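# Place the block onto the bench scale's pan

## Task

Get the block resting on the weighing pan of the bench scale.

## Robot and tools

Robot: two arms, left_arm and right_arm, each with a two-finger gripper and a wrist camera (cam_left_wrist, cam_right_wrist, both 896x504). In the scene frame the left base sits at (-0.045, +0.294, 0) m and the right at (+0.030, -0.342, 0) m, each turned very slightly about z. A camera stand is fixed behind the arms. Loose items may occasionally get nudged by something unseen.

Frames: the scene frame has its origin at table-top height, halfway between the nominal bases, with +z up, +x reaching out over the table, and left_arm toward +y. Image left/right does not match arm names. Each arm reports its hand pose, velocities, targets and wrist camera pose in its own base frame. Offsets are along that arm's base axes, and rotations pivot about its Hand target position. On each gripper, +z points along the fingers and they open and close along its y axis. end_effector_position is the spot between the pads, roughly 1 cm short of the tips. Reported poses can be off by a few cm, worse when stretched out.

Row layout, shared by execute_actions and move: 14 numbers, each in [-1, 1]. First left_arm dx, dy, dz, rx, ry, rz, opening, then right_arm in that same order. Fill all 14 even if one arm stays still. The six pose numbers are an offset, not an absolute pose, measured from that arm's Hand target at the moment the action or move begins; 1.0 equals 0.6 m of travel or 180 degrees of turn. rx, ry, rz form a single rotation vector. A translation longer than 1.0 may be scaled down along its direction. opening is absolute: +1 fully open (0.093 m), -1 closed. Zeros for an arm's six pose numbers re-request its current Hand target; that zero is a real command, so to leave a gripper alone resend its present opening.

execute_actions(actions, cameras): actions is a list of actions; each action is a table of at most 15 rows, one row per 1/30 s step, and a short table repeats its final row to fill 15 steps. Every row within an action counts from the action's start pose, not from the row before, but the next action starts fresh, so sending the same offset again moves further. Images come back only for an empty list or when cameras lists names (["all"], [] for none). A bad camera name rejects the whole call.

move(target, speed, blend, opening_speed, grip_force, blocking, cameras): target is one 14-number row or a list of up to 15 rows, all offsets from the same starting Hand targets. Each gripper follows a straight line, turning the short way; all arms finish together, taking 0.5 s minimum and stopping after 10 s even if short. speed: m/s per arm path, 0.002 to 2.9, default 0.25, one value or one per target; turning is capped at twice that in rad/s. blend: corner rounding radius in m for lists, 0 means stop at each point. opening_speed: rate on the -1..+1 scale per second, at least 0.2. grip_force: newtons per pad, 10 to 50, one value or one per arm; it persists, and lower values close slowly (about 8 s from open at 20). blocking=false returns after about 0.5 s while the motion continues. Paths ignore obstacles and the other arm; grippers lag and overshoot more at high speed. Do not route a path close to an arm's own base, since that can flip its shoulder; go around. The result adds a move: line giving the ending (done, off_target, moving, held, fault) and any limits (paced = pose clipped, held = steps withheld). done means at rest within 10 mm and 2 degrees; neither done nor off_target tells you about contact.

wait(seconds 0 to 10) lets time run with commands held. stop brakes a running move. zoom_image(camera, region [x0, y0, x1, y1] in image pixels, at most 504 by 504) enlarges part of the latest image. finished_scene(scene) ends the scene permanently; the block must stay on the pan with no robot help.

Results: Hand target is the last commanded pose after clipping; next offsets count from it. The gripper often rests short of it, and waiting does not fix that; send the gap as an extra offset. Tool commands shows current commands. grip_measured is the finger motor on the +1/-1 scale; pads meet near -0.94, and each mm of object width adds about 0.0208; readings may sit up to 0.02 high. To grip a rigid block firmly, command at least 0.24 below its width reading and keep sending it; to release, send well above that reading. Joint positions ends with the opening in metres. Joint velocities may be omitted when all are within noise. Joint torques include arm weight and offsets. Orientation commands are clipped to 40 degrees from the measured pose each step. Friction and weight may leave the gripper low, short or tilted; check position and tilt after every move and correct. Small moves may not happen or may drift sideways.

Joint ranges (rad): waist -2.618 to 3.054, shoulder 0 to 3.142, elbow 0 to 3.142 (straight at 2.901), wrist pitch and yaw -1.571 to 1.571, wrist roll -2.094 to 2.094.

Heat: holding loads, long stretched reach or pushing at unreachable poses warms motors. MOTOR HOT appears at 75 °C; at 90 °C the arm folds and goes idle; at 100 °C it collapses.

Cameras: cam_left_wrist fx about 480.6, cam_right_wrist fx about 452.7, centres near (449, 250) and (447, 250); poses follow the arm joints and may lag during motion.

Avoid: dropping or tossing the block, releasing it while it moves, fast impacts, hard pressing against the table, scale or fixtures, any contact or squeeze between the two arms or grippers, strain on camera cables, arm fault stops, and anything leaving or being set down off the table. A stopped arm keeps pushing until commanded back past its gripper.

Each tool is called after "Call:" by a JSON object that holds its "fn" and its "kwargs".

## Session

Call:
{"fn": "execute_actions", "kwargs": {"actions": []}}

Scene clock: 0.00 s.
left_arm: end_effector_position=(+0.2171, -0.2251, +0.3276) grip_measured=+1.000 end_effector_quat_wxyz=(+0.312, +0.232, +0.848, -0.360) | right_arm: end_effector_position=(+0.2950, +0.0577, +0.4248) grip_measured=+1.000 end_effector_quat_wxyz=(+0.522, -0.072, +0.840, +0.127)
Joint positions: left_arm=[-0.561 1.105 1.34 -0.892 0.462 -0.258 0.093] | right_arm=[0.061 1.117 1.656 -0.988 -0.237 0.04 0.093]
Joint velocities: within noise
Joint torques (N m): no reading
Motor temperatures (°C): left_arm=[25 30 32 28 29 23 26] | right_arm=[27 33 35 24 25 24 26]
Heat: left arm: 32 °C; right arm: 35 °C.
Hand target: left_arm +0.2174, -0.2253, +0.3355; +0.322, +0.234, +0.842, -0.363 | right_arm +0.2939, +0.0577, +0.4314; +0.531, -0.073, +0.835, +0.126
Tool commands: left_gripper/opening=+1.0 right_gripper/opening=+1.0
camera_calibration:
cam_left_wrist: T_world_to_cam=[[-0.605259, -0.6571, 0.449312, -0.161736], [-0.79337, 0.451864, -0.407901, 0.447575], [0.0650038, -0.603356, -0.794818, 0.194978], [0, 0, 0, 1]] pos_world=[0.244526, -0.190878, 0.410208]
cam_right_wrist: T_world_to_cam=[[0.252853, -0.956025, -0.1486, 0.0464906], [-0.77931, -0.110231, -0.616867, 0.535024], [0.57336, 0.271782, -0.772912, 0.231495], [0, 0, 0, 1]] pos_world=[0.272464, 0.0405063, 0.515873]

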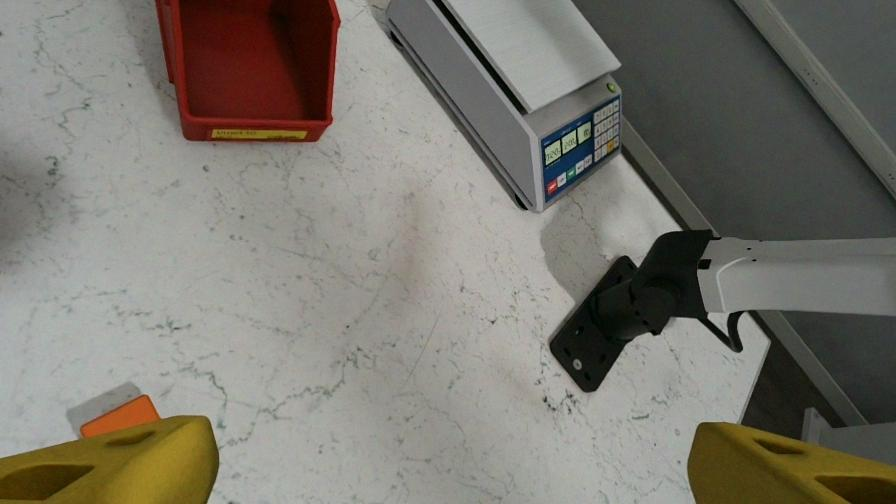

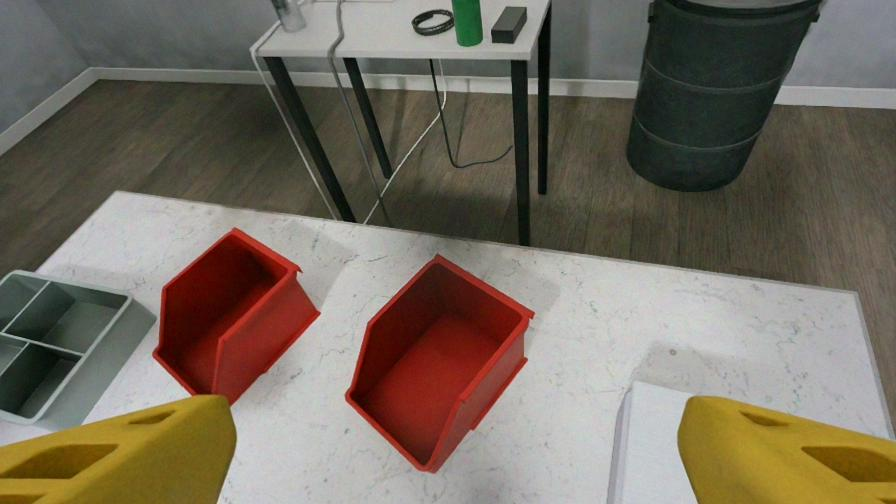

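Call:
{"fn": "move", "kwargs": {"target": [0.05,0.58,0.03,0,0,0.4,1,-0.09,0.626,-0.386,-0.278,0.261,0.28,1], "speed": 0.45, "cameras": ["cam_right_wrist"]}}

Scene clock: 26.00 s.
left_arm: end_effector_position=(+0.2454, +0.1149, +0.3411) grip_measured=+1.000 end_effector_quat_wxyz=(+0.457, -0.306, +0.827, -0.120) | right_arm: end_effector_position=(+0.2395, +0.4299, +0.1947) grip_measured=+1.000 end_effector_quat_wxyz=(+0.130, -0.543, +0.827, +0.061)
Joint positions: left_arm=[0.763 1.023 1.387 -1.066 0.54 -0.201 0.093] | right_arm=[1.067 2.339 2.612 -1.555 0.014 -0.096 0.093]
Joint torques (N m): left_arm=[0.81 -0.81 9.89 2.06 -0.02 -0.02] | right_arm=[-0.29 -11.48 8.28 0.87 -0.23 -0.12]
Motor temperatures (°C): left_arm=[25 30 35 33 29 23 26] | right_arm=[27 34 37 29 25 24 26]
Heat: left arm: 35 °C; right arm: 37 °C.
Hand target: left_arm +0.2474, +0.1226, +0.3534; +0.474, -0.306, +0.819, -0.104 | right_arm +0.2400, +0.4332, +0.1996; +0.000, -0.552, +0.834, +0.001
Off the commanded pose: left_arm 0.015 m, 3 deg | right_arm 0.006 m, 16 deg.
joint sent to its limit (right arm) — joint 4 (wrist pitch), lower limit. The joint targets are off in orientation, not in position.
move: off_target (left_arm, right_arm)
camera_calibration:
cam_right_wrist: T_world_to_cam=[[0.911348, -0.410308, 0.0330475, -0.0455373], [-0.409684, -0.896286, 0.169798, 0.487067], [-0.0400494, -0.168284, -0.984925, 0.361717], [0, 0, 0, 1]] pos_world=[0.25553, 0.478738, 0.275066]
Images, in order (width x height): cam_right_wrist 896x504.

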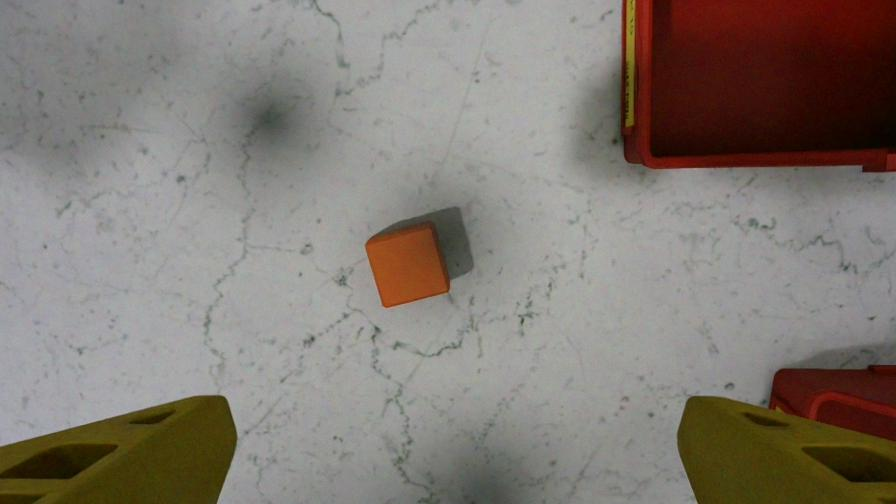

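Call:
{"fn": "move", "kwargs": {"target": [[0,0,0,0,0,0,1,-0.029,0.0063,-0.2,0,0,0.066,1],[0,0,0,0,0,0,1,-0.029,0.0063,-0.318,0,0,0.066,1],[0,0,0,0,0,0,1,-0.029,0.0063,-0.318,0,0,0.066,-0.5],[0,0,0,0,0,0,1,-0.029,0.0063,-0.05,0,0,0.066,-0.5],[0,0,0,0,0,0,1,0.17,-0.955,0.033,0,0,-0.433,-0.5],[0,0,0,0,0,0,1,0.17,-0.955,-0.112,0,0,-0.433,-0.5]], "speed": [0.25,0.15,0.1,0.25,0.42,0.15], "blend": [0.02,0,0,0.06,0.02,0], "opening_speed": 2.5, "cameras": ["cam_right_wrist"]}}

Scene clock: 60.70 s.
left_arm: end_effector_position=(+0.2454, +0.1150, +0.3412) grip_measured=+1.000 end_effector_quat_wxyz=(+0.457, -0.306, +0.827, -0.120) | right_arm: end_effector_position=(+0.3389, -0.1422, +0.1351) grip_measured=-0.310 end_effector_quat_wxyz=(-0.005, +0.099, +0.995, -0.002)
Joint positions: left_arm=[0.763 1.023 1.387 -1.066 0.539 -0.201 0.093] | right_arm=[-0.394 1.951 1.785 -1.413 0.007 -0.195 0.03]
Joint torques (N m): left_arm=[0.95 -0.83 9.85 2.1 0.01 -0.02] | right_arm=[0.29 -9.59 4.83 0.57 -0.16 -0.04]
Motor temperatures (°C): left_arm=[25 29 40 35 29 23 26] | right_arm=[27 45 41 26 25 24 26]
Heat: left arm: 40 °C; right arm: 45 °C.
Hand target: left_arm +0.2474, +0.1226, +0.3534; +0.474, -0.306, +0.819, -0.104 | right_arm +0.3419, -0.1397, +0.1324; +0.001, +0.095, +0.995, +0.001
Off the commanded pose: left_arm 0.015 m, 3 deg | right_arm 0.005 m, 1 deg.
move: off_target (left_arm)
camera_calibration:
cam_right_wrist: T_world_to_cam=[[-0.20769, -0.978195, 0.000107223, -0.0658732], [-0.874035, 0.185624, 0.449007, 0.298721], [-0.439236, 0.0931603, -0.893528, 0.370794], [0, 0, 0, 1]] pos_world=[0.410278, -0.15443, 0.197194]
Images, in order (width x height): cam_right_wrist 896x504.

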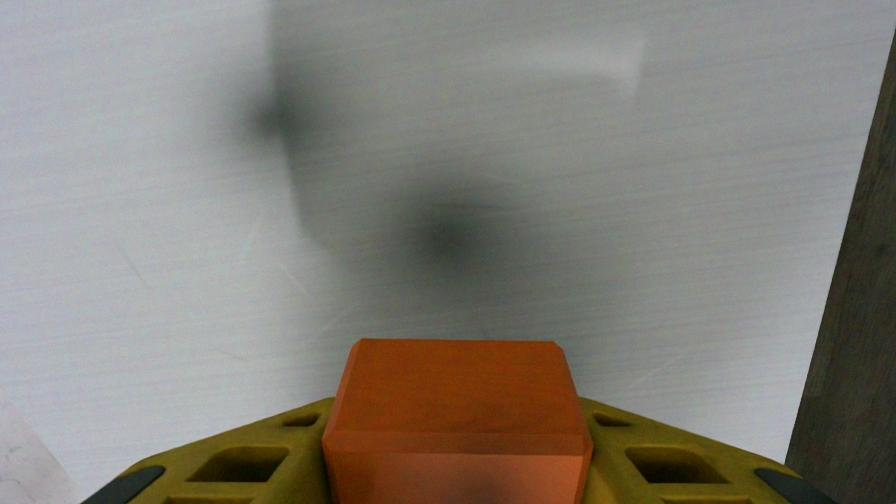

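Call:
{"fn": "move", "kwargs": {"target": [0,0,0,0,0,0,1,0,0,-0.0385,0,0,0,-0.5], "speed": 0.04, "cameras": ["cam_right_wrist"]}}

Scene clock: 64.90 s.
left_arm: end_effector_position=(+0.2454, +0.1150, +0.3412) grip_measured=+1.000 end_effector_quat_wxyz=(+0.457, -0.306, +0.827, -0.120) | right_arm: end_effector_position=(+0.3383, -0.1419, +0.1132) grip_measured=-0.310 end_effector_quat_wxyz=(-0.007, +0.099, +0.995, -0.001)
Joint positions: left_arm=[0.763 1.023 1.387 -1.066 0.539 -0.201 0.093] | right_arm=[-0.394 1.951 1.698 -1.332 0.007 -0.195 0.03]
Joint torques (N m): left_arm=[0.96 -0.83 9.83 2.09 0 -0.03] | right_arm=[0.38 -9.83 4.45 0.65 -0.17 -0.07]
Heat: left arm: 40 °C; right arm: 44 °C.
Hand target: left_arm +0.2474, +0.1226, +0.3534; +0.474, -0.306, +0.819, -0.104 | right_arm +0.3419, -0.1397, +0.1093; +0.001, +0.095, +0.995, +0.001
Off the commanded pose: left_arm 0.015 m, 3 deg | right_arm 0.006 m, 1 deg.
move: off_target (left_arm)
camera_calibration:
cam_right_wrist: T_world_to_cam=[[-0.207692, -0.978194, -0.000965558, -0.0656698], [-0.871623, 0.184616, 0.454081, 0.306302], [-0.444001, 0.0951504, -0.89096, 0.352587], [0, 0, 0, 1]] pos_world=[0.40989, -0.154335, 0.174991]
Images, in order (width x height): cam_right_wrist 896x504.

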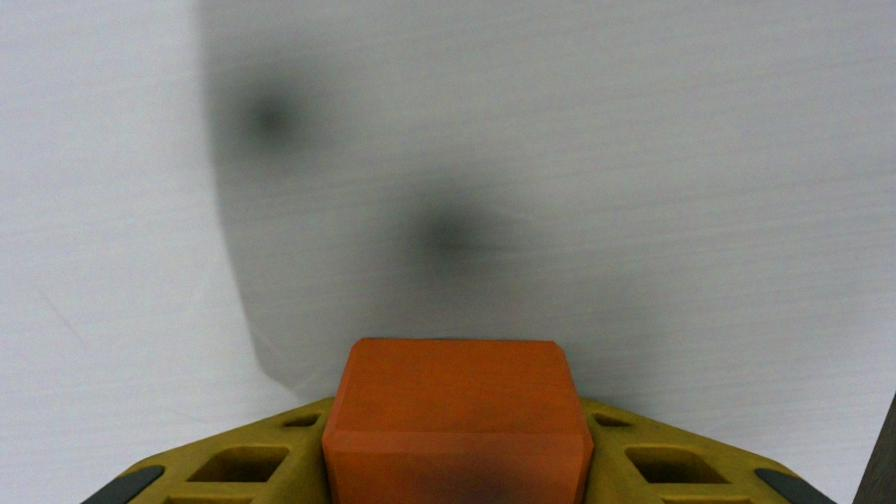

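Call:
{"fn": "move", "kwargs": {"target": [0,0,0,0,0,0,1,0,0,-0.015,0,0,0,-0.5], "speed": 0.03}}

Scene clock: 69.63 s.
left_arm: end_effector_position=(+0.2454, +0.1150, +0.3412) grip_measured=+1.000 end_effector_quat_wxyz=(+0.457, -0.306, +0.827, -0.120) | right_arm: end_effector_position=(+0.3386, -0.1420, +0.1122) grip_measured=-0.310 end_effector_quat_wxyz=(-0.003, +0.099, +0.995, -0.003)
Joint positions: left_arm=[0.763 1.023 1.387 -1.066 0.539 -0.201 0.093] | right_arm=[-0.394 1.943 1.684 -1.316 0.007 -0.195 0.03]
Joint torques (N m): left_arm=[0.92 -0.84 9.87 2.1 0 0] | right_arm=[0.31 -8.9 2.93 0.84 -0.15 -0.06]
Heat: left arm: 40 °C; right arm: 44 °C.
Hand target: left_arm +0.2474, +0.1226, +0.3534; +0.474, -0.306, +0.819, -0.104 | right_arm +0.3419, -0.1397, +0.1003; +0.000, +0.095, +0.995, +0.001
Off the commanded pose: left_arm 0.015 m, 3 deg | right_arm 0.013 m, 1 deg.
move: off_target (left_arm, right_arm)

Call:
{"fn": "move", "kwargs": {"target": [[0,0,0,0,0,0,1,0,0,0.009,0,0,0,-0.5],[0,0,0,0,0,0,1,0,0,0.009,0,0,0,0.3],[0,0,0,0,0,0,1,0,0,0.15,0,0,0,0.3]], "speed": [0.05,0.05,0.12], "opening_speed": 1, "cameras": ["cam_right_wrist"]}}

Scene clock: 76.13 s.
left_arm: end_effector_position=(+0.2454, +0.1150, +0.3412) grip_measured=+1.000 end_effector_quat_wxyz=(+0.457, -0.306, +0.827, -0.120) | right_arm: end_effector_position=(+0.3384, -0.1408, +0.1783) grip_measured=+0.298 end_effector_quat_wxyz=(+0.010, +0.099, +0.995, -0.006)
Joint positions: left_arm=[0.763 1.023 1.387 -1.066 0.539 -0.201 0.093] | right_arm=[-0.392 1.944 1.95 -1.553 0.005 -0.195 0.06]
Joint torques (N m): left_arm=[0.9 -0.87 9.88 2.08 0 0.01] | right_arm=[0.13 -10.26 8.25 0.31 -0.16 -0.09]
Heat: left arm: 41 °C; right arm: 44 °C.
Hand target: left_arm +0.2474, +0.1226, +0.3534; +0.474, -0.306, +0.819, -0.104 | right_arm +0.3419, -0.1398, +0.1903; +0.001, +0.095, +0.995, +0.001
Off the commanded pose: left_arm 0.015 m, 3 deg | right_arm 0.012 m, 1 deg.
joint sent to its limit (right arm) — joint 4 (wrist pitch), lower limit. The joint targets are off in orientation, not in position.
move: off_target (left_arm, right_arm)
camera_calibration:
cam_right_wrist: T_world_to_cam=[[-0.205819, -0.978582, 0.00389749, -0.0661308], [-0.88714, 0.188265, 0.421353, 0.288339], [-0.413062, 0.0832649, -0.906888, 0.401202], [0, 0, 0, 1]] pos_world=[0.407908, -0.152405, 0.242611]
Images, in order (width x height): cam_right_wrist 896x504.

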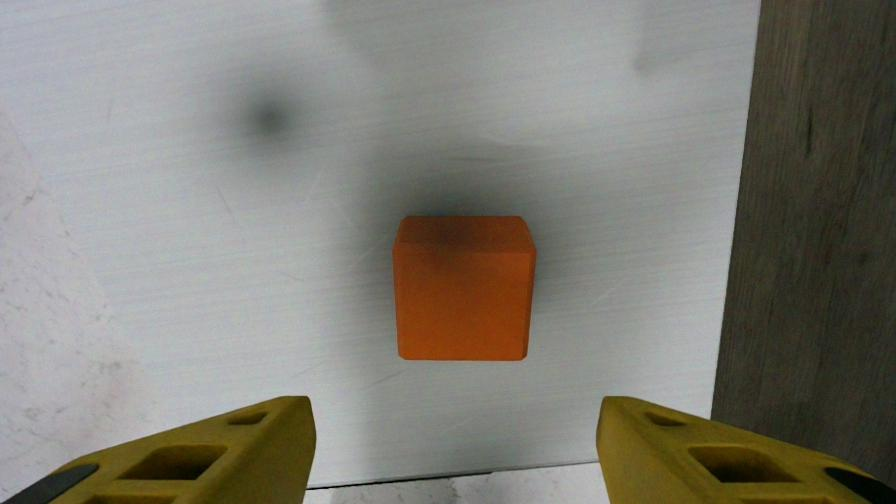

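Call:
{"fn": "finished_scene", "kwargs": {"scene": 2}}

The scene is finished: the task was done.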